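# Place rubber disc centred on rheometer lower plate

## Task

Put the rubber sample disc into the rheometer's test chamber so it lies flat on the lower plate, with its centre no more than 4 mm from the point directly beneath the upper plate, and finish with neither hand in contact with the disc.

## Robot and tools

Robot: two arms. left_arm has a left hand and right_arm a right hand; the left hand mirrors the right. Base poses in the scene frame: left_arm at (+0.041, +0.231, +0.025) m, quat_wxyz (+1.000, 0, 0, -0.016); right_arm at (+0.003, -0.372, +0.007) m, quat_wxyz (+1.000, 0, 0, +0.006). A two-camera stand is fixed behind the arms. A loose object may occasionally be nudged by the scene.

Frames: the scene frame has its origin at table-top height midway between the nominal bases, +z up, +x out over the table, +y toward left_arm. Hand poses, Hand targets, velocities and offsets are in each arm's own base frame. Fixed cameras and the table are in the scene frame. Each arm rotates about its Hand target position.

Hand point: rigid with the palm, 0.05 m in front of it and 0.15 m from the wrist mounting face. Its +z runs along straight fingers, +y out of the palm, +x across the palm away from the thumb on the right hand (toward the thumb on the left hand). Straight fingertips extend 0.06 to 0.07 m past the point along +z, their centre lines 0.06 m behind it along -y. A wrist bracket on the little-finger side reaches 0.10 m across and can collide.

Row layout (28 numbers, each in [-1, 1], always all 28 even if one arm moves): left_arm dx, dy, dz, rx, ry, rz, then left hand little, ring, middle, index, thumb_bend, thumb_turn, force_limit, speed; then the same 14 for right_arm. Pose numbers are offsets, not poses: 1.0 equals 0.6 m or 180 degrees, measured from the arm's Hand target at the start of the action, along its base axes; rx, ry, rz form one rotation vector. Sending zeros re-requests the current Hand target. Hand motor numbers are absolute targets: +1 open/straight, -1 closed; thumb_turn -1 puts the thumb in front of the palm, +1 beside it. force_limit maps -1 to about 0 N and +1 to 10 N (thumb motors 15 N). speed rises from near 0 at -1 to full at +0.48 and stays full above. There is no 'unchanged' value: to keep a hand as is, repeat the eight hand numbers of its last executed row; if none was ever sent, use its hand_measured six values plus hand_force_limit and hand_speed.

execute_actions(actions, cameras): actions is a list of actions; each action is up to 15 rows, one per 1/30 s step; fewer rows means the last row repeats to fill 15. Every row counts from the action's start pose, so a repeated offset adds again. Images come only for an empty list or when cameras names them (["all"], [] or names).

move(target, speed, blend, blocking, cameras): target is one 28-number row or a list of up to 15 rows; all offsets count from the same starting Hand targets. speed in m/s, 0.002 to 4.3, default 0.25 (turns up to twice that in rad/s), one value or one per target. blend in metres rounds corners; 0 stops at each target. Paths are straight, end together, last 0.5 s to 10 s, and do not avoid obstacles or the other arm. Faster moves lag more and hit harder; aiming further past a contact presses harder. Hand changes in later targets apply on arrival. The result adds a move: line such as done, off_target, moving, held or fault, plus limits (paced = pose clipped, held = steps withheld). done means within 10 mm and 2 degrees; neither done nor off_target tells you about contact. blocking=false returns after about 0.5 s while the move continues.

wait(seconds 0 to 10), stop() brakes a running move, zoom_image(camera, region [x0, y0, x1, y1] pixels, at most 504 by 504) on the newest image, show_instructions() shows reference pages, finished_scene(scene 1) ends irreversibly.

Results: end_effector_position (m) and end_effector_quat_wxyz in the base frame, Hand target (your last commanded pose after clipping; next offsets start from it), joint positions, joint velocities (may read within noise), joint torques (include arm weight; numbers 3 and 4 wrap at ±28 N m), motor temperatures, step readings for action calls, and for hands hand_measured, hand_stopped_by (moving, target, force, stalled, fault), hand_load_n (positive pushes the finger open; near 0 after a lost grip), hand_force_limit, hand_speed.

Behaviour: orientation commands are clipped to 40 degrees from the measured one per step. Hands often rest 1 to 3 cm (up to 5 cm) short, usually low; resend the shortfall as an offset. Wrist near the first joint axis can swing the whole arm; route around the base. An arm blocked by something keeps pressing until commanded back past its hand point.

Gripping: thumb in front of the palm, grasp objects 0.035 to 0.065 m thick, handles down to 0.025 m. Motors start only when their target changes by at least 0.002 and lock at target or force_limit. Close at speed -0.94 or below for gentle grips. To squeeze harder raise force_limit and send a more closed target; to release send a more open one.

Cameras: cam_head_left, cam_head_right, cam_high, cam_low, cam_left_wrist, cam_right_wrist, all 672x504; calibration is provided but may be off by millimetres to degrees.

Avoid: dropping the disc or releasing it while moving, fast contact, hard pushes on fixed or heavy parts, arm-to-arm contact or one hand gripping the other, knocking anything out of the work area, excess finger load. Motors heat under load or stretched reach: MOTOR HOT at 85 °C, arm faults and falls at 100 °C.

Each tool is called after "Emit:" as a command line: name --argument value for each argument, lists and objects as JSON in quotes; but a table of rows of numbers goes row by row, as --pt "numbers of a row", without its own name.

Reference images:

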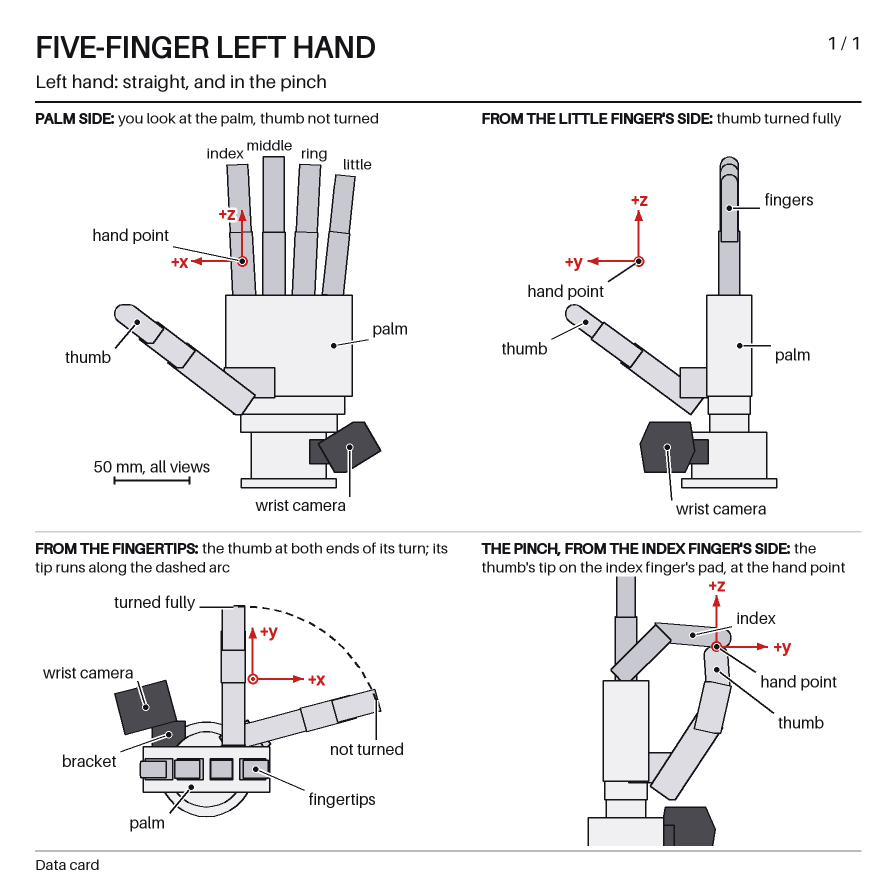

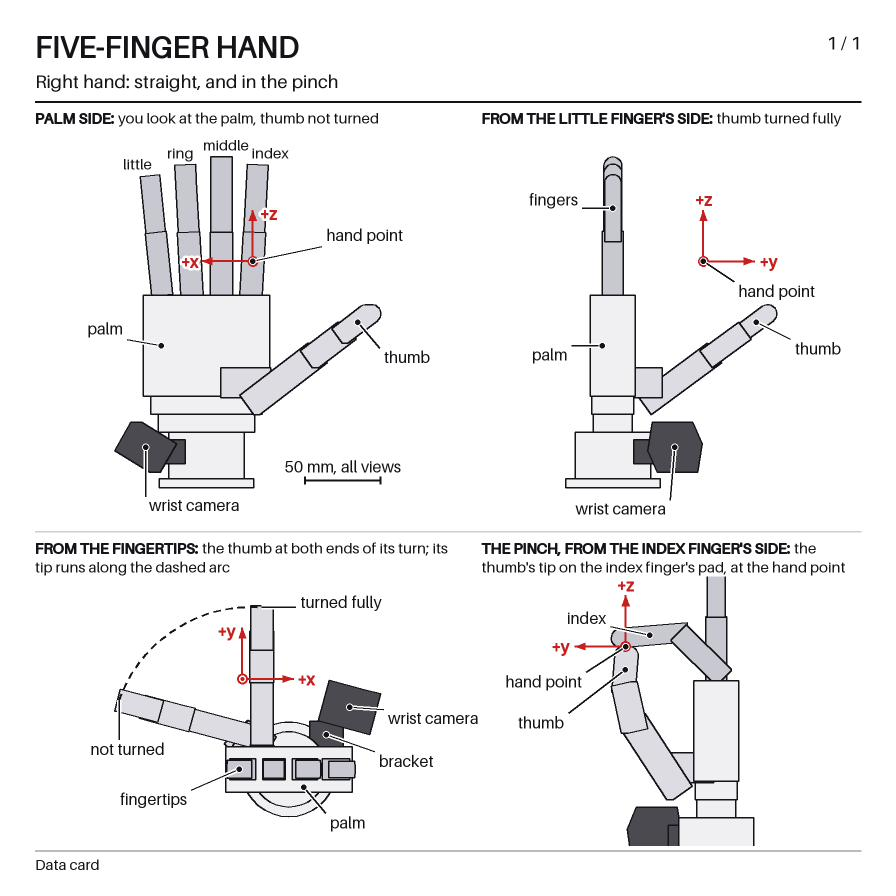

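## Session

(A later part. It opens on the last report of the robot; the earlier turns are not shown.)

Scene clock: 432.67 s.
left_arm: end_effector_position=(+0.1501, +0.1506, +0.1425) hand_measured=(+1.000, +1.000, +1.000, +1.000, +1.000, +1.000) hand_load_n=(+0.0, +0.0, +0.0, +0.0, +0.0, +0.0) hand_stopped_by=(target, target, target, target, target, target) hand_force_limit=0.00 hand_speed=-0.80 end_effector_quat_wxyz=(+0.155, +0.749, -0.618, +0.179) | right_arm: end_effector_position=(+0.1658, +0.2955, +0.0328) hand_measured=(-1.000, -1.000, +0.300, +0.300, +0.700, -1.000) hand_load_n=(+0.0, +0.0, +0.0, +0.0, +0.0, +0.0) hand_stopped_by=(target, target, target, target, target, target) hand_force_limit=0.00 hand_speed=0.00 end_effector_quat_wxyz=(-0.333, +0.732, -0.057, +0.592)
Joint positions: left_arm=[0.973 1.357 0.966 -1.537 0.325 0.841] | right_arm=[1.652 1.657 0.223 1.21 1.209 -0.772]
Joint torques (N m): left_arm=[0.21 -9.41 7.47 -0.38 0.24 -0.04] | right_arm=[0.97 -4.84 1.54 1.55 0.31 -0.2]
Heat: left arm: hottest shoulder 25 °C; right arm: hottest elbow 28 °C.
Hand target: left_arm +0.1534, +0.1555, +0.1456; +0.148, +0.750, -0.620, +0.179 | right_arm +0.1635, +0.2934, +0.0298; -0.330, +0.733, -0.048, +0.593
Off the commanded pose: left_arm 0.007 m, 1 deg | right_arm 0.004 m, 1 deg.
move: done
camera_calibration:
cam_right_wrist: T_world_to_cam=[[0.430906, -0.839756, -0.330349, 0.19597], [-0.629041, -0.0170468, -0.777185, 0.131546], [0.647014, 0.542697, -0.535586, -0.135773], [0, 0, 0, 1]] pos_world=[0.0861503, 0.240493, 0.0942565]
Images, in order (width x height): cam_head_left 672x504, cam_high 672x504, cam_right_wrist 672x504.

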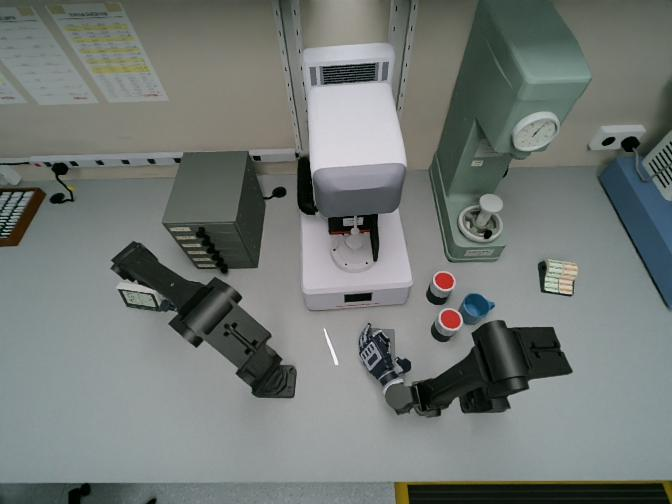

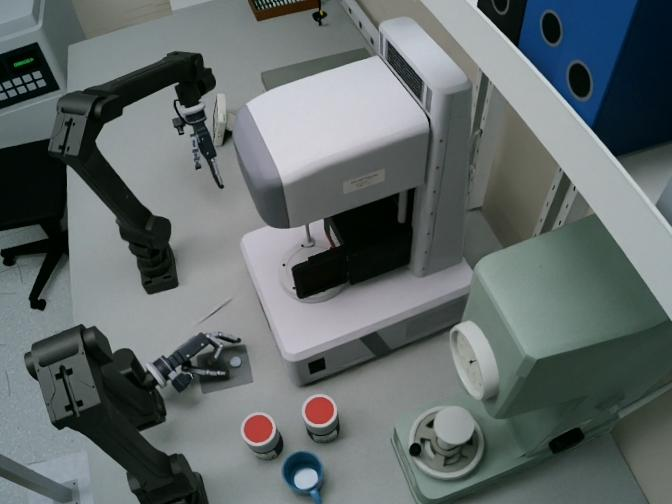

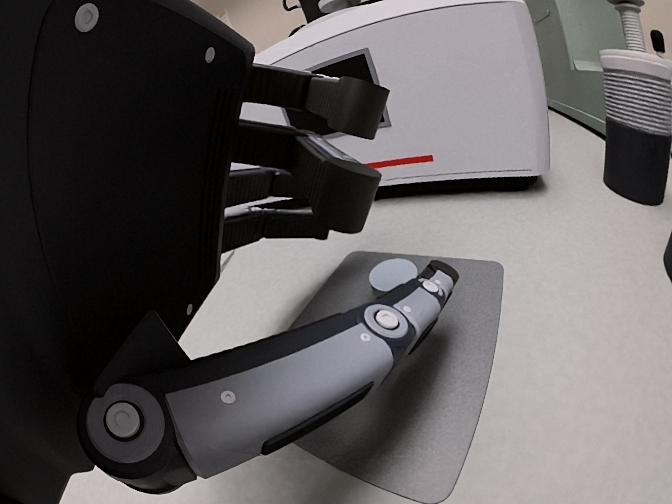

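Emit:
move --target '[0,0,0,0,0,0,1,1,1,1,1,1,0,-0.8,0,0,-0.025,0,0,0,-1,-1,0.3,0.3,0.7,-1,0,0]' --speed 0.08 --cameras '["cam_head_left","cam_high","cam_right_wrist"]'

Emit:
zoom_image --camera "cam_high" --region '[170, 310, 290, 410]'

Emit:
zoom_image --camera "cam_right_wrist" --region '[210, 140, 520, 450]'

Scene clock: 445.47 s.
left_arm: end_effector_position=(+0.1501, +0.1506, +0.1425) hand_measured=(+1.000, +1.000, +1.000, +1.000, +1.000, +1.000) hand_load_n=(+0.0, +0.0, +0.0, +0.0, +0.0, +0.0) hand_stopped_by=(target, target, target, target, target, target) hand_force_limit=0.00 hand_speed=-0.80 end_effector_quat_wxyz=(+0.155, +0.749, -0.618, +0.179) | right_arm: end_effector_position=(+0.1659, +0.2937, +0.0171) hand_measured=(-1.000, -1.000, +0.300, +0.300, +0.700, -1.000) hand_load_n=(+0.0, +0.0, +0.0, +0.0, +0.0, +0.0) hand_stopped_by=(target, target, target, target, target, target) hand_force_limit=0.00 hand_speed=0.00 end_effector_quat_wxyz=(-0.331, +0.732, -0.055, +0.592)
Joint positions: left_arm=[0.973 1.357 0.966 -1.537 0.325 0.841] | right_arm=[1.652 1.76 0.223 1.312 1.209 -0.774]
Joint torques (N m): left_arm=[0.26 -9.35 7.49 -0.38 0.24 -0.05] | right_arm=[0.97 -5.3 1.09 1.5 0.31 -0.18]
Heat: left arm: hottest shoulder 25 °C; right arm: hottest elbow 27 °C.
Hand target: left_arm +0.1534, +0.1555, +0.1456; +0.148, +0.750, -0.620, +0.179 | right_arm +0.1635, +0.2934, +0.0148; -0.330, +0.733, -0.048, +0.593
Off the commanded pose: left_arm 0.007 m, 1 deg | right_arm 0.003 m, 1 deg.
move: done
camera_calibration:
cam_right_wrist: T_world_to_cam=[[0.431546, -0.840817, -0.326794, 0.189426], [-0.62805, -0.0199969, -0.777916, 0.120147], [0.64755, 0.54095, -0.536704, -0.142749], [0, 0, 0, 1]] pos_world=[0.0861492, 0.238895, 0.0787536]
Images, in order (width x height): cam_head_left 672x504, cam_high 672x504, cam_right_wrist 672x504.

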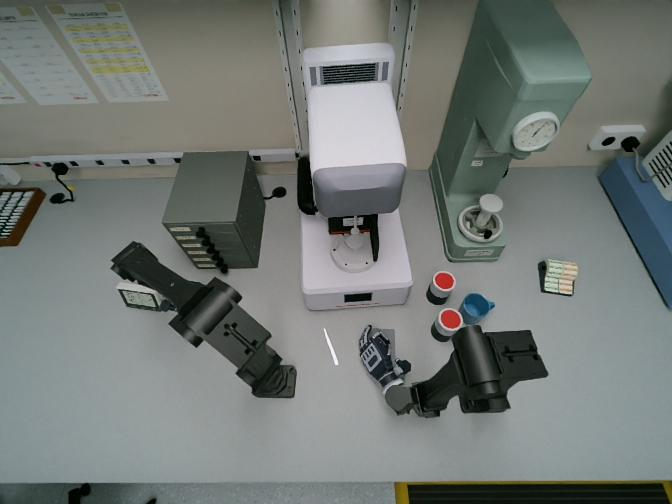

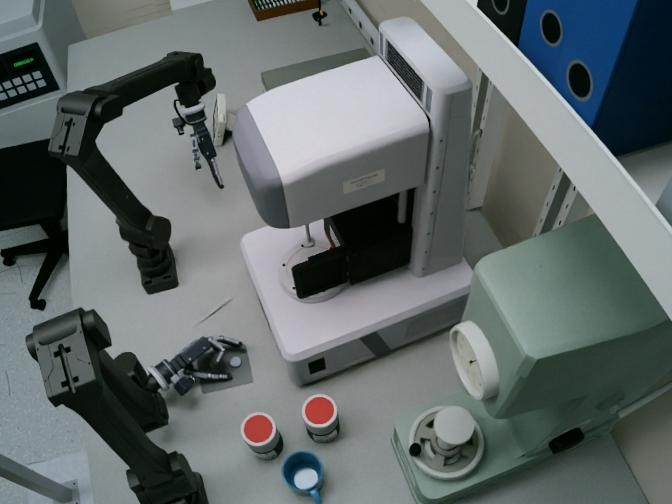

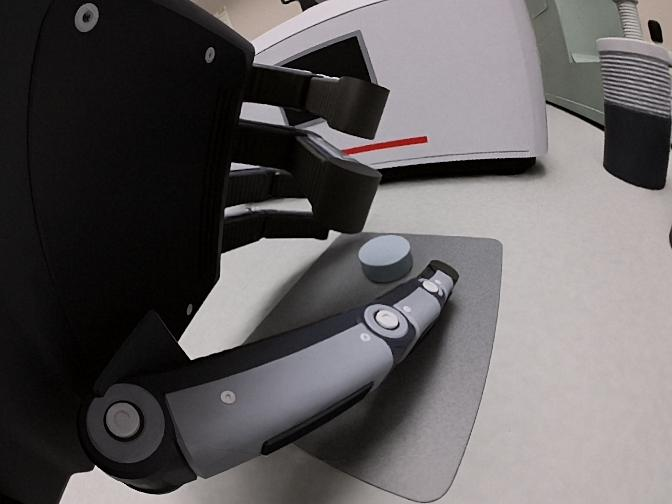

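Scaled by 4.200 from the camera's 672x504 image, which has a finer 960x720 frame.

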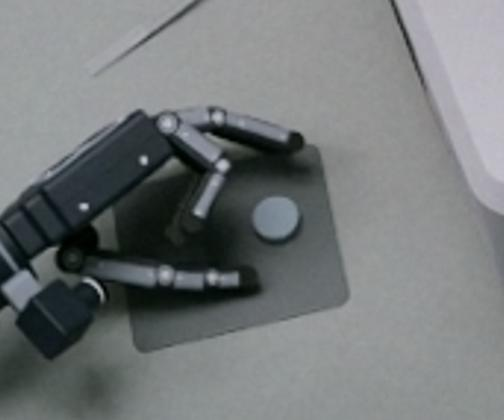

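Scaled by 1.626 from the camera's 672x504 image, which has a finer 960x720 frame.

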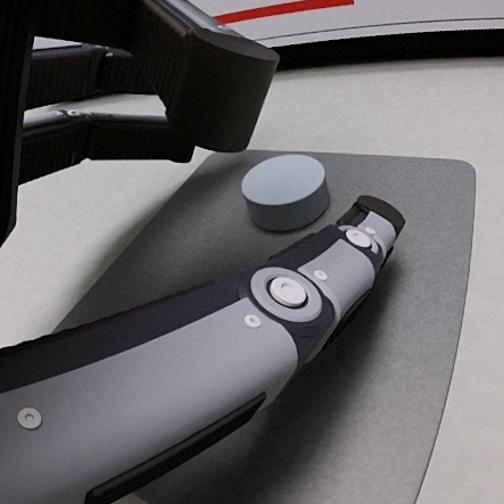

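Emit:
move --target '[0,0,0,0,0,0,1,1,1,1,1,1,0,-0.8,0.001,-0.001,-0.019,0,0,0,-1,-1,0.3,0.3,0.7,-1,0,0]' --speed 0.05 --cameras '["cam_high","cam_right_wrist"]'

Emit:
zoom_image --camera "cam_high" --region '[170, 310, 290, 410]'

Emit:
zoom_image --camera "cam_right_wrist" --region '[210, 140, 520, 450]'

Scene clock: 508.27 s.
left_arm: end_effector_position=(+0.1501, +0.1506, +0.1425) hand_measured=(+1.000, +1.000, +1.000, +1.000, +1.000, +1.000) hand_load_n=(+0.0, +0.0, +0.0, +0.0, +0.0, +0.0) hand_stopped_by=(target, target, target, target, target, target) hand_force_limit=0.00 hand_speed=-0.80 end_effector_quat_wxyz=(+0.155, +0.749, -0.618, +0.179) | right_arm: end_effector_position=(+0.1661, +0.2924, +0.0106) hand_measured=(-1.000, -1.000, +0.300, +0.300, +0.700, -1.000) hand_load_n=(+0.0, +0.0, +0.0, +0.0, -1.5, -5.0) hand_stopped_by=(target, target, target, target, target, target) hand_force_limit=0.00 hand_speed=0.00 end_effector_quat_wxyz=(-0.330, +0.731, -0.051, +0.595)
Joint positions: left_arm=[0.973 1.357 0.966 -1.537 0.325 0.841] | right_arm=[1.654 1.821 0.223 1.39 1.21 -0.8]
Joint torques (N m): left_arm=[0.26 -9.35 7.46 -0.38 0.24 -0.05] | right_arm=[0.56 -4.66 0.95 1.05 0.15 0.1]
Motor temperatures (°C): left_arm=[23 25 25 20 21 20] | right_arm=[23 24 25 20 22 22]
Heat: left arm: hottest shoulder 25 °C; right arm: hottest elbow 25 °C.
Hand target: left_arm +0.1534, +0.1555, +0.1456; +0.148, +0.750, -0.620, +0.179 | right_arm +0.1641, +0.2928, +0.0035; -0.330, +0.733, -0.048, +0.593
Off the commanded pose: left_arm 0.007 m, 1 deg | right_arm 0.007 m, 0 deg.
move: done
camera_calibration:
cam_right_wrist: T_world_to_cam=[[0.43723, -0.841503, -0.317336, 0.185207], [-0.620455, -0.0268071, -0.783784, 0.115917], [0.65105, 0.539586, -0.533836, -0.145915], [0, 0, 0, 1]] pos_world=[0.0859411, 0.237693, 0.0717319]
Images, in order (width x height): cam_high 672x504, cam_right_wrist 672x504.

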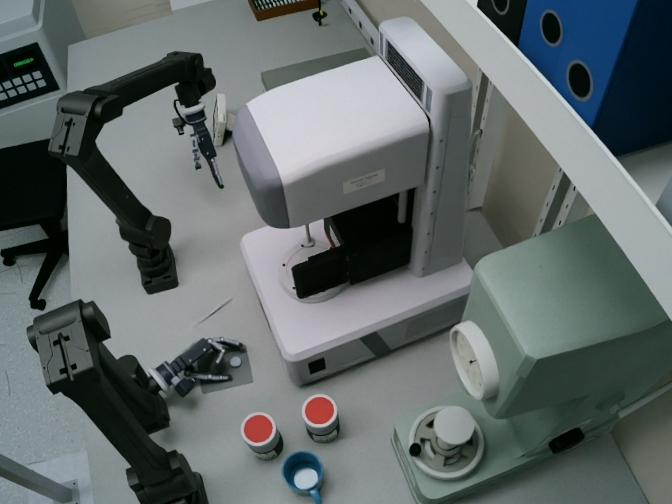

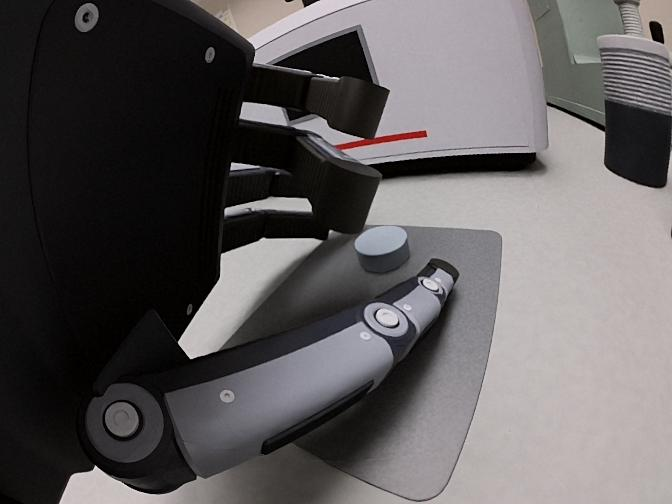

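Scaled by 4.200 from the camera's 672x504 image, which has a finer 960x720 frame.

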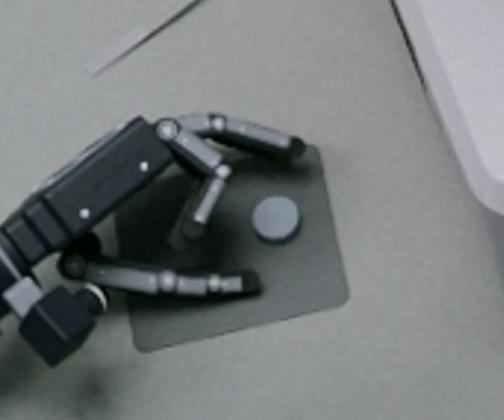

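Scaled by 1.626 from the camera's 672x504 image, which has a finer 960x720 frame.

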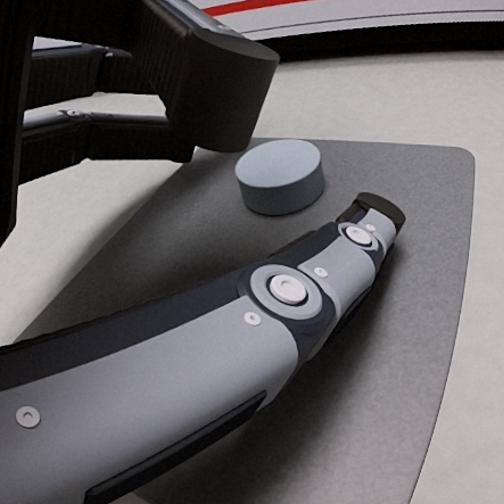

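Emit:
move --pt "0 0 0 0 0 0 1 1 1 1 1 1 0 -0.8 0 0.002 0.027 0 0 0 -1 -1 0.2 0.2 0.5 -1 0 0" --pt "0 0 0 0 0 0 1 1 1 1 1 1 0 -0.8 0 0.002 0.0 0 0 0 -1 -1 0.2 0.2 0.5 -1 0 0" --speed 0.06 --cameras '["cam_high","cam_right_wrist"]'

Emit:
zoom_image --camera "cam_high" --region '[170, 310, 290, 410]'

Emit:
zoom_image --camera "cam_right_wrist" --region '[310, 170, 470, 330]'

Scene clock: 533.70 s.
left_arm: end_effector_position=(+0.1501, +0.1506, +0.1425) hand_measured=(+1.000, +1.000, +1.000, +1.000, +1.000, +1.000) hand_load_n=(+0.0, +0.0, +0.0, +0.0, +0.0, +0.0) hand_stopped_by=(target, target, target, target, target, target) hand_force_limit=0.00 hand_speed=-0.80 end_effector_quat_wxyz=(+0.155, +0.749, -0.618, +0.179) | right_arm: end_effector_position=(+0.1660, +0.2912, +0.0076) hand_measured=(-1.000, -1.000, +0.200, +0.200, +0.500, -1.000) hand_load_n=(+0.0, +0.0, +0.0, +0.0, +0.0, -1.0) hand_stopped_by=(target, target, target, target, target, target) hand_force_limit=0.00 hand_speed=0.00 end_effector_quat_wxyz=(-0.328, +0.732, -0.050, +0.595)
Joint positions: left_arm=[0.973 1.357 0.966 -1.537 0.325 0.841] | right_arm=[1.654 1.829 0.223 1.384 1.211 -0.79]
Joint torques (N m): left_arm=[0.21 -9.35 7.47 -0.38 0.24 -0.05] | right_arm=[0.56 -5.19 1.16 1.31 0.11 -0.04]
Heat: left arm: hottest shoulder 25 °C; right arm: hottest elbow 25 °C.
Hand target: left_arm +0.1534, +0.1555, +0.1456; +0.148, +0.750, -0.620, +0.179 | right_arm +0.1640, +0.2941, +0.0035; -0.331, +0.733, -0.048, +0.593
Off the commanded pose: left_arm 0.007 m, 1 deg | right_arm 0.005 m, 0 deg.
move: done
camera_calibration:
cam_right_wrist: T_world_to_cam=[[0.434672, -0.843724, -0.314944, 0.184413], [-0.622874, -0.0290721, -0.781781, 0.114552], [0.650452, 0.535989, -0.538171, -0.14567], [0, 0, 0, 1]] pos_world=[0.0859436, 0.237001, 0.0692388]
Images, in order (width x height): cam_high 672x504, cam_right_wrist 672x504.

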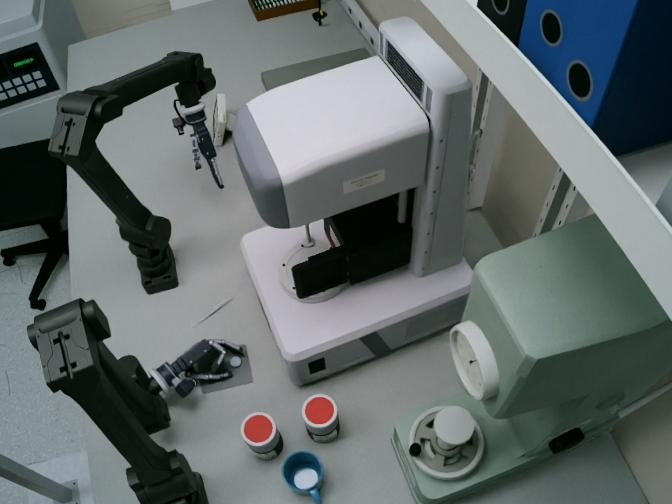

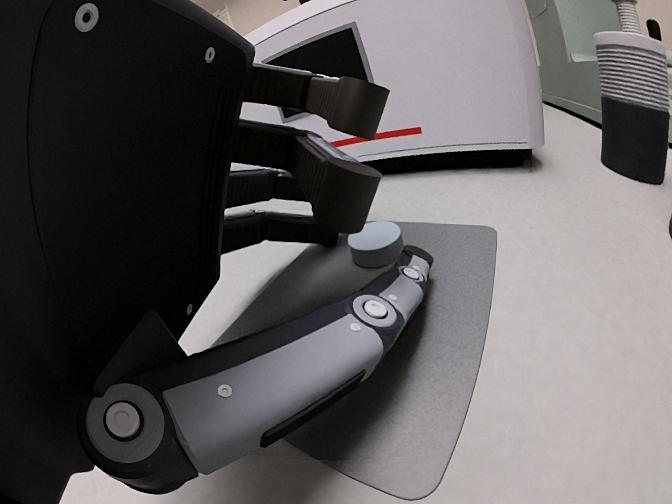

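Scaled by 4.200 from the camera's 672x504 image, which has a finer 960x720 frame.

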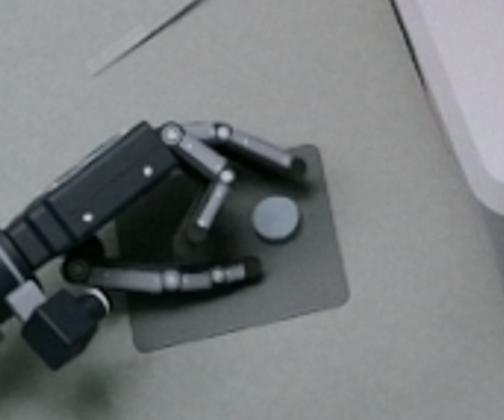

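Scaled by 3.150 from the camera's 672x504 image, which has a finer 960x720 frame.

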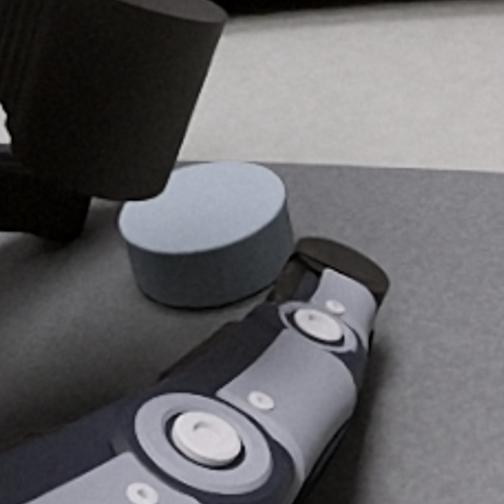

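Emit:
execute_actions --actions '[[[0,0,0,0,0,0,1,1,1,1,1,1,0,-0.8,0,0,0.004,0,0,0,-1,-1,-0.3,-0.3,0.0,-1,-0.4,-0.8]],[[0,0,0,0,0,0,1,1,1,1,1,1,0,-0.8,0,0,0,0,0,0,-1,-1,-0.3,-0.3,0.0,-1,-0.4,-0.8]],[[0,0,0,0,0,0,1,1,1,1,1,1,0,-0.8,0,0,0,0,0,0,-1,-1,-0.3,-0.3,0.0,-1,-0.4,-0.8]]]' --cameras '["cam_high","cam_right_wrist"]'

Emit:
zoom_image --camera "cam_high" --region '[170, 310, 290, 410]'

Emit:
zoom_image --camera "cam_right_wrist" --region '[310, 170, 470, 330]'

Scene clock: 573.93 s.
left_arm: end_effector_position=(+0.1501, +0.1506, +0.1425) hand_measured=(+1.000, +1.000, +1.000, +1.000, +1.000, +1.000) hand_load_n=(+0.0, +0.0, +0.0, -0.5, +0.0, +0.0) hand_stopped_by=(target, target, target, target, target, target) hand_force_limit=0.00 hand_speed=-0.80 end_effector_quat_wxyz=(+0.155, +0.749, -0.618, +0.179) | right_arm: end_effector_position=(+0.1659, +0.2927, +0.0079) hand_measured=(-1.000, -1.000, -0.278, +0.166, +0.248, -1.000) hand_load_n=(+0.0, +0.0, +6.5, +2.0, +5.0, +0.5) hand_stopped_by=(target, target, force, force, force, target) hand_force_limit=-0.40 hand_speed=-0.80 end_effector_quat_wxyz=(-0.329, +0.732, -0.052, +0.595)
Joint positions: left_arm=[0.973 1.357 0.966 -1.537 0.325 0.841] | right_arm=[1.654 1.829 0.226 1.385 1.211 -0.79]
Joint torques (N m): left_arm=[0.21 -9.35 7.47 -0.39 0.24 -0.04] | right_arm=[0.62 -6.12 0.84 1.07 0.11 -0.07]
Heat: left arm: hottest shoulder 25 °C; right arm: hottest elbow 25 °C.
Hand target: left_arm +0.1534, +0.1555, +0.1456; +0.148, +0.750, -0.620, +0.179 | right_arm +0.1640, +0.2942, +0.0059; -0.331, +0.733, -0.048, +0.593
Off the commanded pose: left_arm 0.007 m, 1 deg | right_arm 0.003 m, 0 deg.
Step readings (end_effector_position of left_arm | right_arm):
0: (+0.1501, +0.1506, +0.1425) | (+0.1660, +0.2912, +0.0076)
1: (+0.1501, +0.1506, +0.1425) | (+0.1660, +0.2912, +0.0076)
2: (+0.1501, +0.1506, +0.1425) | (+0.1660, +0.2912, +0.0076)
4: (+0.1501, +0.1506, +0.1425) | (+0.1659, +0.2915, +0.0076)
8: (+0.1501, +0.1506, +0.1425) | (+0.1659, +0.2927, +0.0079)
15: (+0.1501, +0.1506, +0.1425) | (+0.1659, +0.2927, +0.0079)
16: (+0.1501, +0.1506, +0.1425) | (+0.1659, +0.2927, +0.0079)
17: (+0.1501, +0.1506, +0.1425) | (+0.1659, +0.2927, +0.0079)
19: (+0.1501, +0.1506, +0.1425) | (+0.1659, +0.2927, +0.0079)
23: (+0.1501, +0.1506, +0.1425) | (+0.1659, +0.2927, +0.0079)
30: (+0.1501, +0.1506, +0.1425) | (+0.1659, +0.2927, +0.0079)
31: (+0.1501, +0.1506, +0.1425) | (+0.1659, +0.2927, +0.0079)
32: (+0.1501, +0.1506, +0.1425) | (+0.1659, +0.2927, +0.0079)
34: (+0.1501, +0.1506, +0.1425) | (+0.1659, +0.2927, +0.0079)
38: (+0.1501, +0.1506, +0.1425) | (+0.1659, +0.2927, +0.0079)
45: (+0.1501, +0.1506, +0.1425) | (+0.1659, +0.2927, +0.0079)
camera_calibration:
cam_right_wrist: T_world_to_cam=[[0.434603, -0.84263, -0.317954, 0.185568], [-0.623102, -0.0264162, -0.781695, 0.114065], [0.65028, 0.537844, -0.536525, -0.146734], [0, 0, 0, 1]] pos_world=[0.0858438, 0.238298, 0.0694394]
Images, in order (width x height): cam_high 672x504, cam_right_wrist 672x504.

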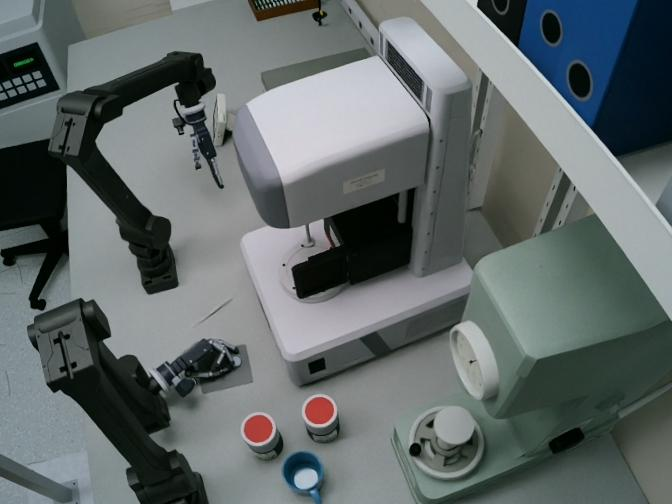

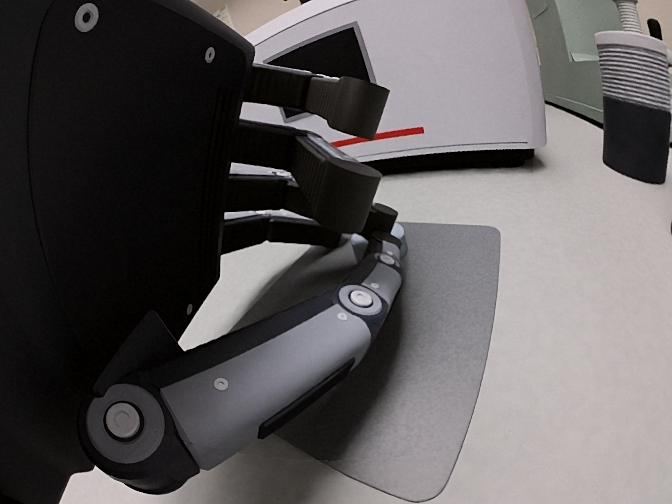

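Scaled by 4.200 from the camera's 672x504 image, which has a finer 960x720 frame.

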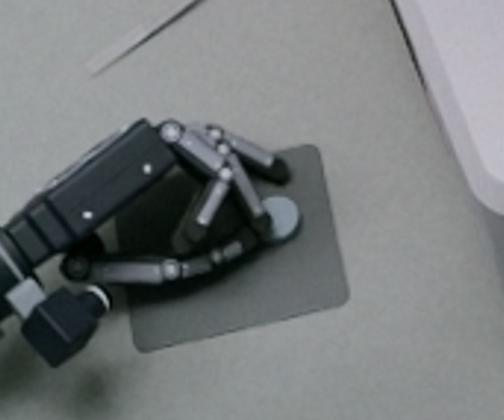

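Scaled by 3.150 from the camera's 672x504 image, which has a finer 960x720 frame.

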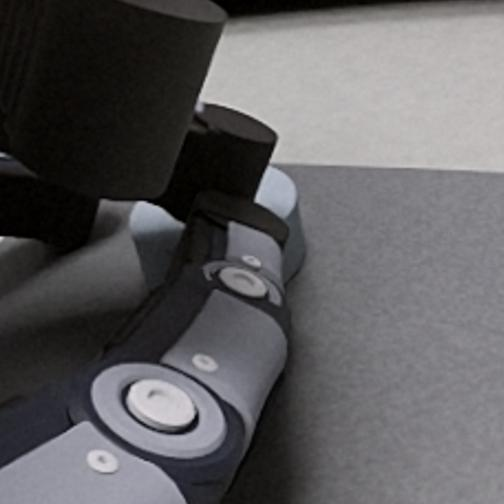

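Emit:
execute_actions --actions '[[[0,0,0,0,0,0,1,1,1,1,1,1,0,-0.8,0,0,0,0,0,0,-1,-1,0.8,0.45,0.5,-1,-0.4,-0.2]],[[0,0,0,0,0,0,1,1,1,1,1,1,0,-0.8,0.006,0.009,0,0,0,0,-1,-1,0.8,0.45,0.5,-1,-0.4,-0.2]]]' --cameras '["cam_high","cam_head_left","cam_right_wrist"]'

Emit:
zoom_image --camera "cam_high" --region '[170, 310, 290, 410]'

Emit:
zoom_image --camera "cam_right_wrist" --region '[310, 170, 470, 330]'

Emit:
zoom_image --camera "cam_head_left" --region '[350, 315, 420, 385]'

Scene clock: 609.53 s.
left_arm: end_effector_position=(+0.1501, +0.1506, +0.1425) hand_measured=(+1.000, +1.000, +1.000, +1.000, +1.000, +1.000) hand_load_n=(+0.0, +0.0, +0.0, +0.0, -0.5, +0.0) hand_stopped_by=(target, target, target, target, target, target) hand_force_limit=0.00 hand_speed=-0.80 end_effector_quat_wxyz=(+0.155, +0.749, -0.618, +0.179) | right_arm: end_effector_position=(+0.1656, +0.2957, +0.0079) hand_measured=(-1.000, -1.000, +0.800, +0.450, +0.500, -1.000) hand_load_n=(+0.0, +0.0, +0.0, +0.0, +0.5, -1.0) hand_stopped_by=(target, target, target, target, target, target) hand_force_limit=-0.40 hand_speed=-0.20 end_effector_quat_wxyz=(-0.331, +0.733, -0.046, +0.593)
Joint positions: left_arm=[0.973 1.357 0.966 -1.537 0.325 0.841] | right_arm=[1.653 1.829 0.229 1.385 1.198 -0.797]
Joint torques (N m): left_arm=[0.21 -9.47 7.47 -0.39 0.24 -0.05] | right_arm=[-0.67 -6.01 1.72 1.03 -0.02 -0.1]
Heat: left arm: hottest shoulder 25 °C; right arm: hottest elbow 25 °C.
Hand target: left_arm +0.1534, +0.1555, +0.1456; +0.148, +0.750, -0.620, +0.179 | right_arm +0.1677, +0.2995, +0.0059; -0.331, +0.733, -0.048, +0.593
Off the commanded pose: left_arm 0.007 m, 1 deg | right_arm 0.005 m, 0 deg.
Step readings (end_effector_position of left_arm | right_arm):
0: (+0.1501, +0.1506, +0.1425) | (+0.1659, +0.2927, +0.0079)
1: (+0.1501, +0.1506, +0.1425) | (+0.1659, +0.2927, +0.0079)
2: (+0.1501, +0.1506, +0.1425) | (+0.1659, +0.2927, +0.0079)
4: (+0.1501, +0.1506, +0.1425) | (+0.1658, +0.2928, +0.0079)
8: (+0.1501, +0.1506, +0.1425) | (+0.1658, +0.2930, +0.0079)
15: (+0.1501, +0.1506, +0.1425) | (+0.1656, +0.2936, +0.0079)
16: (+0.1501, +0.1506, +0.1425) | (+0.1656, +0.2937, +0.0079)
17: (+0.1501, +0.1506, +0.1425) | (+0.1654, +0.2942, +0.0078)
19: (+0.1501, +0.1506, +0.1425) | (+0.1652, +0.2952, +0.0078)
23: (+0.1501, +0.1506, +0.1425) | (+0.1654, +0.2957, +0.0079)
30: (+0.1501, +0.1506, +0.1425) | (+0.1655, +0.2957, +0.0079)
camera_calibration:
cam_right_wrist: T_world_to_cam=[[0.444349, -0.83873, -0.314778, 0.185389], [-0.622766, -0.0366157, -0.781551, 0.116805], [0.643985, 0.543314, -0.538603, -0.148729], [0, 0, 0, 1]] pos_world=[0.086144, 0.240576, 0.0695396]
Images, in order (width x height): cam_head_left 672x504, cam_high 672x504, cam_right_wrist 672x504.

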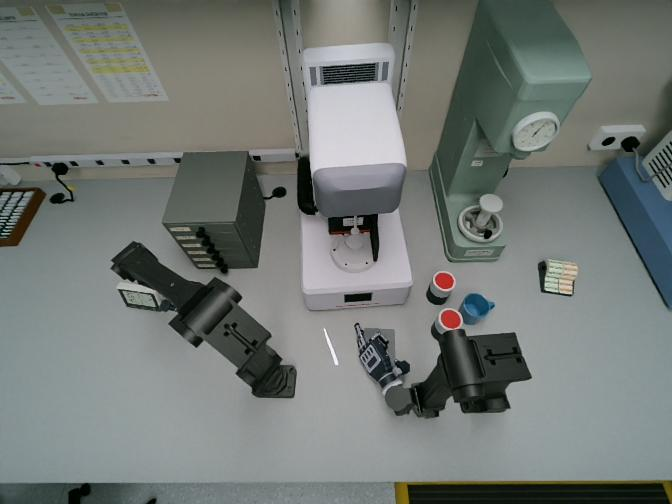

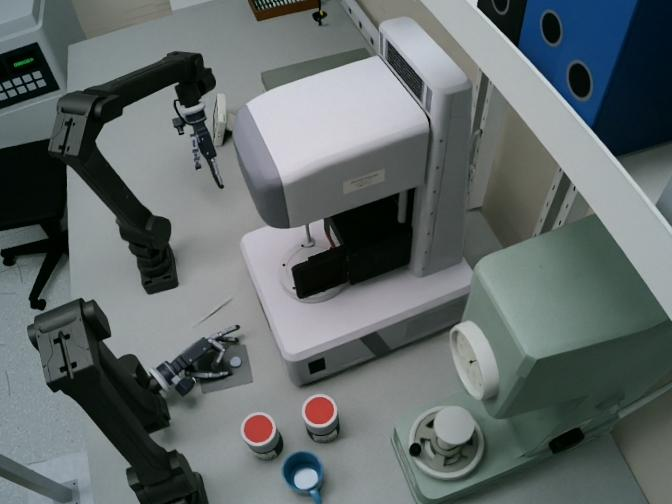

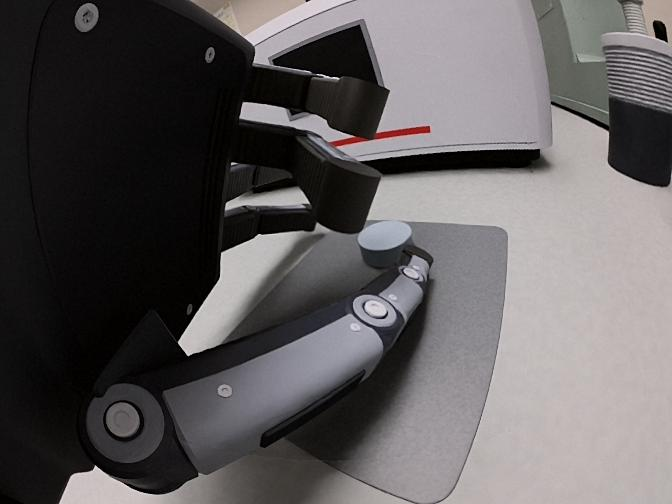

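Scaled by 4.200 from the camera's 672x504 image, which has a finer 960x720 frame.

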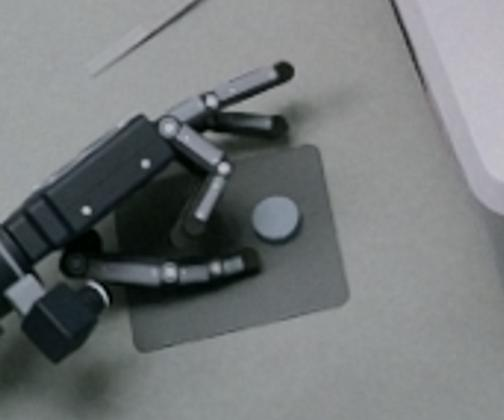

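Scaled by 3.150 from the camera's 672x504 image, which has a finer 960x720 frame.

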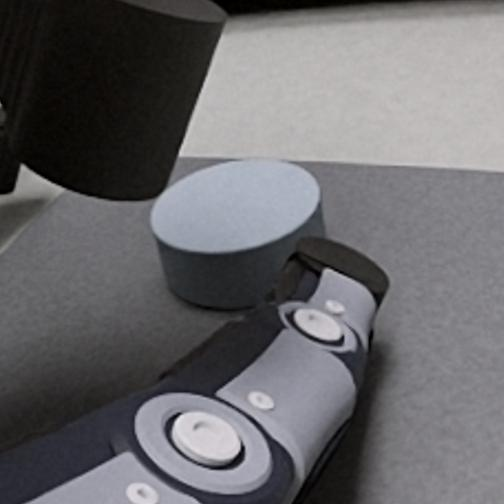

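Scaled by 7.200 from the camera's 672x504 image, which has a finer 960x720 frame.

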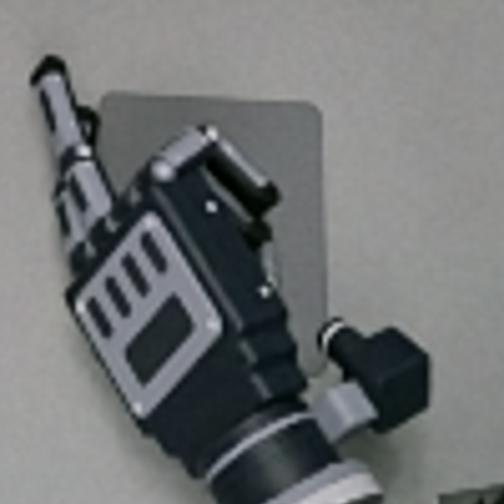

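Emit:
execute_actions --actions '[[[0,0,0,0,0,0,1,1,1,1,1,1,0,-0.8,0,0,0,0,0,0,-1,-1,0.8,-0.1,0.1,-1,-0.2,-0.75]],[[0,0,0,0,0,0,1,1,1,1,1,1,0,-0.8,0,0,0,0,0,0,-1,-1,0.8,-0.1,0.1,-1,-0.2,-0.75]],[[0,0,0,0,0,0,1,1,1,1,1,1,0,-0.8,0,0,0,0,0,0,-1,-1,0.8,-0.1,0.1,-1,-0.2,-0.75]]]' --cameras '["cam_high","cam_right_wrist"]'

Emit:
zoom_image --camera "cam_high" --region '[170, 310, 290, 410]'

Emit:
zoom_image --camera "cam_right_wrist" --region '[310, 170, 470, 330]'

Scene clock: 626.50 s.
left_arm: end_effector_position=(+0.1501, +0.1506, +0.1425) hand_measured=(+1.000, +1.000, +1.000, +1.000, +1.000, +1.000) hand_load_n=(+0.0, +0.0, +0.0, +0.0, +0.0, +0.0) hand_stopped_by=(target, target, target, target, target, target) hand_force_limit=0.00 hand_speed=-0.80 end_effector_quat_wxyz=(+0.155, +0.749, -0.618, +0.179) | right_arm: end_effector_position=(+0.1661, +0.3039, +0.0094) hand_measured=(-1.000, -1.000, +0.800, -0.032, +0.100, -1.000) hand_load_n=(+0.0, +0.0, +0.0, +3.5, +0.0, +0.0) hand_stopped_by=(target, target, target, force, target, target) hand_force_limit=-0.20 hand_speed=-0.75 end_effector_quat_wxyz=(-0.337, +0.731, -0.051, +0.591)
Joint positions: left_arm=[0.973 1.357 0.966 -1.537 0.325 0.841] | right_arm=[1.648 1.829 0.246 1.385 1.193 -0.797]
Joint torques (N m): left_arm=[0.21 -9.41 7.47 -0.38 0.24 -0.04] | right_arm=[-0.21 -6.18 0.51 1.03 0.19 -0.09]
Heat: left arm: hottest shoulder 25 °C; right arm: hottest elbow 25 °C.
Hand target: left_arm +0.1534, +0.1555, +0.1456; +0.148, +0.750, -0.620, +0.179 | right_arm +0.1676, +0.2996, +0.0059; -0.331, +0.733, -0.048, +0.593
Off the commanded pose: left_arm 0.007 m, 1 deg | right_arm 0.006 m, 1 deg.
Step readings (end_effector_position of left_arm | right_arm):
0: (+0.1501, +0.1506, +0.1425) | (+0.1656, +0.2957, +0.0079)
1: (+0.1501, +0.1506, +0.1425) | (+0.1656, +0.2957, +0.0079)
2: (+0.1501, +0.1506, +0.1425) | (+0.1656, +0.2957, +0.0079)
4: (+0.1501, +0.1506, +0.1425) | (+0.1655, +0.2958, +0.0079)
8: (+0.1501, +0.1506, +0.1425) | (+0.1655, +0.2963, +0.0078)
15: (+0.1501, +0.1506, +0.1425) | (+0.1653, +0.2996, +0.0085)
16: (+0.1501, +0.1506, +0.1425) | (+0.1654, +0.3004, +0.0087)
17: (+0.1501, +0.1506, +0.1425) | (+0.1656, +0.3011, +0.0088)
19: (+0.1501, +0.1506, +0.1425) | (+0.1658, +0.3023, +0.0091)
23: (+0.1501, +0.1506, +0.1425) | (+0.1660, +0.3036, +0.0094)
30: (+0.1501, +0.1506, +0.1425) | (+0.1661, +0.3039, +0.0094)
31: (+0.1501, +0.1506, +0.1425) | (+0.1661, +0.3039, +0.0094)
32: (+0.1501, +0.1506, +0.1425) | (+0.1661, +0.3039, +0.0094)
34: (+0.1501, +0.1506, +0.1425) | (+0.1661, +0.3039, +0.0094)
38: (+0.1501, +0.1506, +0.1425) | (+0.1661, +0.3039, +0.0094)
45: (+0.1501, +0.1506, +0.1425) | (+0.1661, +0.3039, +0.0094)
camera_calibration:
cam_right_wrist: T_world_to_cam=[[0.443859, -0.83319, -0.329823, 0.191002], [-0.624609, -0.0237482, -0.780577, 0.115035], [0.642536, 0.552476, -0.530959, -0.155278], [0, 0, 0, 1]] pos_world=[0.086846, 0.247661, 0.0703444]
Images, in order (width x height): cam_high 672x504, cam_right_wrist 672x504.

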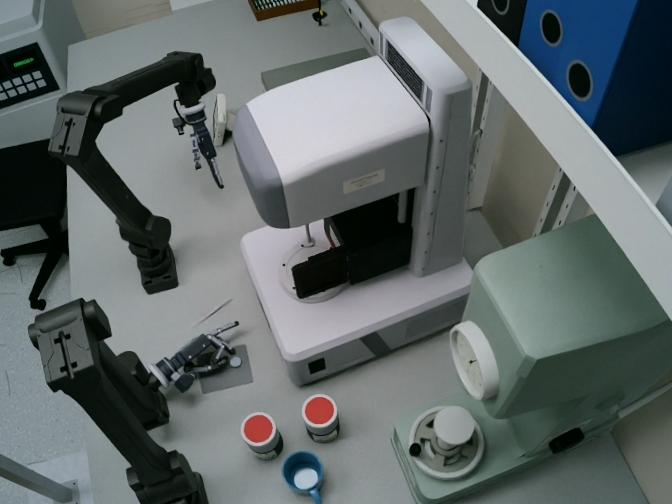

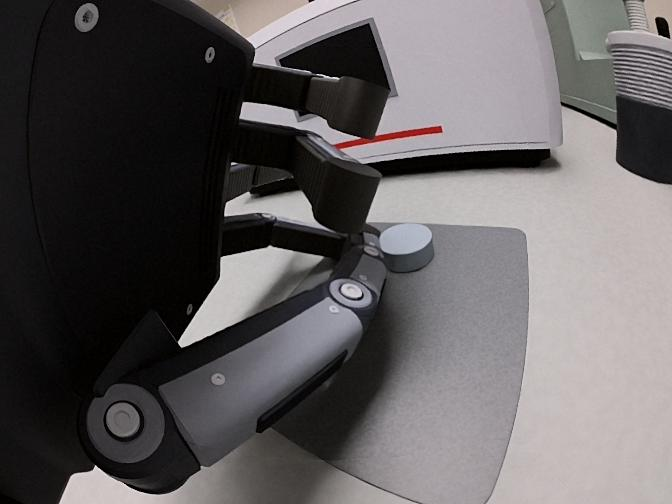

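Scaled by 4.200 from the camera's 672x504 image, which has a finer 960x720 frame.

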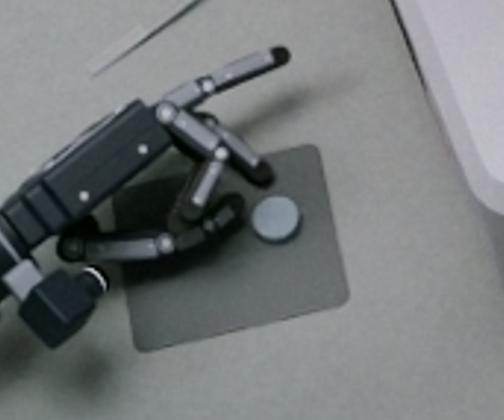

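Scaled by 3.150 from the camera's 672x504 image, which has a finer 960x720 frame.

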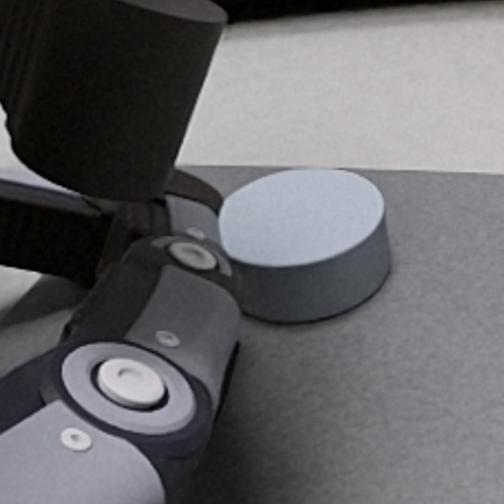

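Emit:
move --pt "0 0 0 0 0 0 1 1 1 1 1 1 0 -0.8 0 0 0.04 0 0 0 -1 -1 0.8 0.35 0.5 -1 -0.2 -0.2" --pt "0 0 0 0 0 0 1 1 1 1 1 1 0 -0.8 0.0158 0.0065 0.04 0 0 0 -1 -1 0.8 0.35 0.5 -1 -0.2 -0.2" --speed 0.08 --cameras '["cam_high","cam_right_wrist"]'

Emit:
zoom_image --camera "cam_high" --region '[170, 310, 290, 410]'

Emit:
zoom_image --camera "cam_right_wrist" --region '[310, 170, 470, 330]'

Scene clock: 751.27 s.
left_arm: end_effector_position=(+0.1501, +0.1506, +0.1425) hand_measured=(+1.000, +1.000, +1.000, +1.000, +1.000, +1.000) hand_load_n=(+0.0, +0.0, +0.0, +0.0, +0.0, +0.0) hand_stopped_by=(target, target, target, target, target, target) hand_force_limit=0.00 hand_speed=-0.80 end_effector_quat_wxyz=(+0.155, +0.749, -0.618, +0.179) | right_arm: end_effector_position=(+0.1745, +0.3033, +0.0292) hand_measured=(-1.000, -1.000, +0.800, +0.350, +0.500, -1.000) hand_load_n=(+0.0, +0.0, +0.0, +0.0, +0.0, +0.0) hand_stopped_by=(target, target, target, target, target, target) hand_force_limit=-0.20 hand_speed=-0.20 end_effector_quat_wxyz=(-0.334, +0.733, -0.048, +0.590)
Joint positions: left_arm=[0.973 1.357 0.966 -1.537 0.325 0.841] | right_arm=[1.613 1.696 0.236 1.261 1.157 -0.808]
Joint torques (N m): left_arm=[0.21 -9.41 7.47 -0.36 0.24 -0.05] | right_arm=[-0.56 -6.18 2.18 1.02 0.12 -0.15]
Heat: left arm: hottest shoulder 25 °C; right arm: hottest elbow 25 °C.
Hand target: left_arm +0.1534, +0.1555, +0.1456; +0.148, +0.750, -0.620, +0.179 | right_arm +0.1772, +0.3034, +0.0299; -0.331, +0.733, -0.048, +0.593
Off the commanded pose: left_arm 0.007 m, 1 deg | right_arm 0.003 m, 0 deg.
move: done
camera_calibration:
cam_right_wrist: T_world_to_cam=[[0.444448, -0.83587, -0.322161, 0.193812], [-0.626441, -0.0329355, -0.778773, 0.138776], [0.640342, 0.547939, -0.538261, -0.147815], [0, 0, 0, 1]] pos_world=[0.0954481, 0.247566, 0.0909502]
Images, in order (width x height): cam_high 672x504, cam_right_wrist 672x504.

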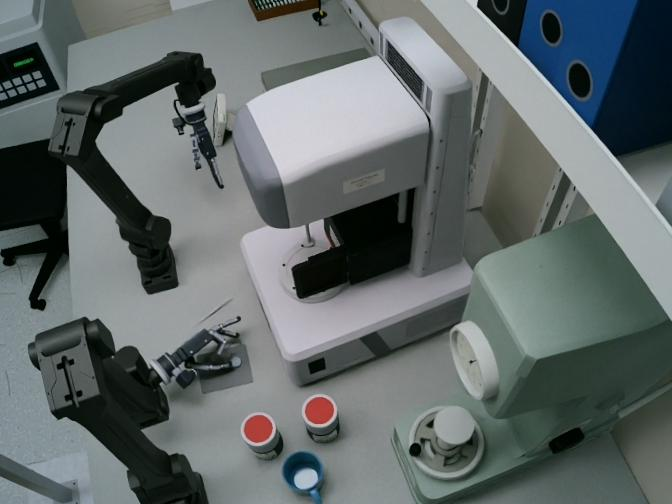

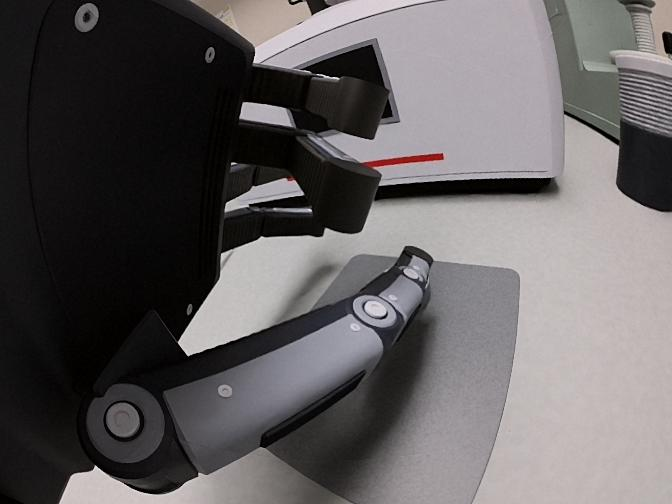

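Scaled by 4.200 from the camera's 672x504 image, which has a finer 960x720 frame.

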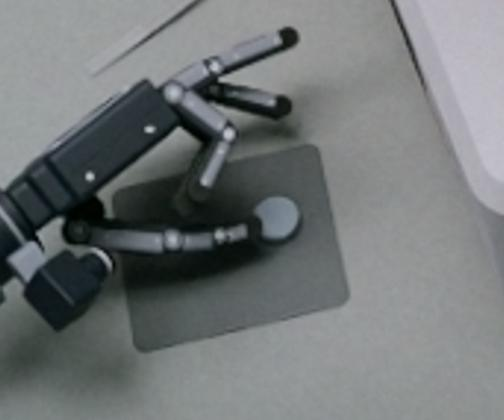

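Scaled by 3.150 from the camera's 672x504 image, which has a finer 960x720 frame.

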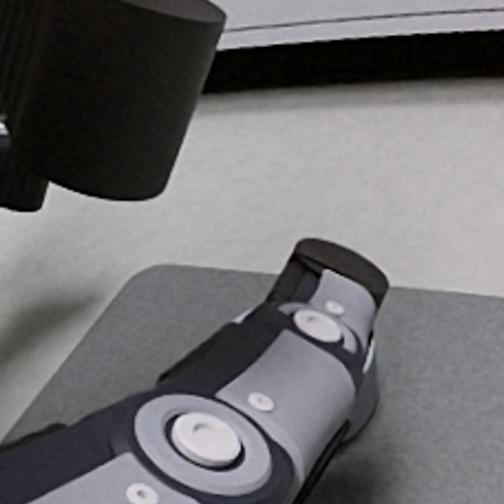

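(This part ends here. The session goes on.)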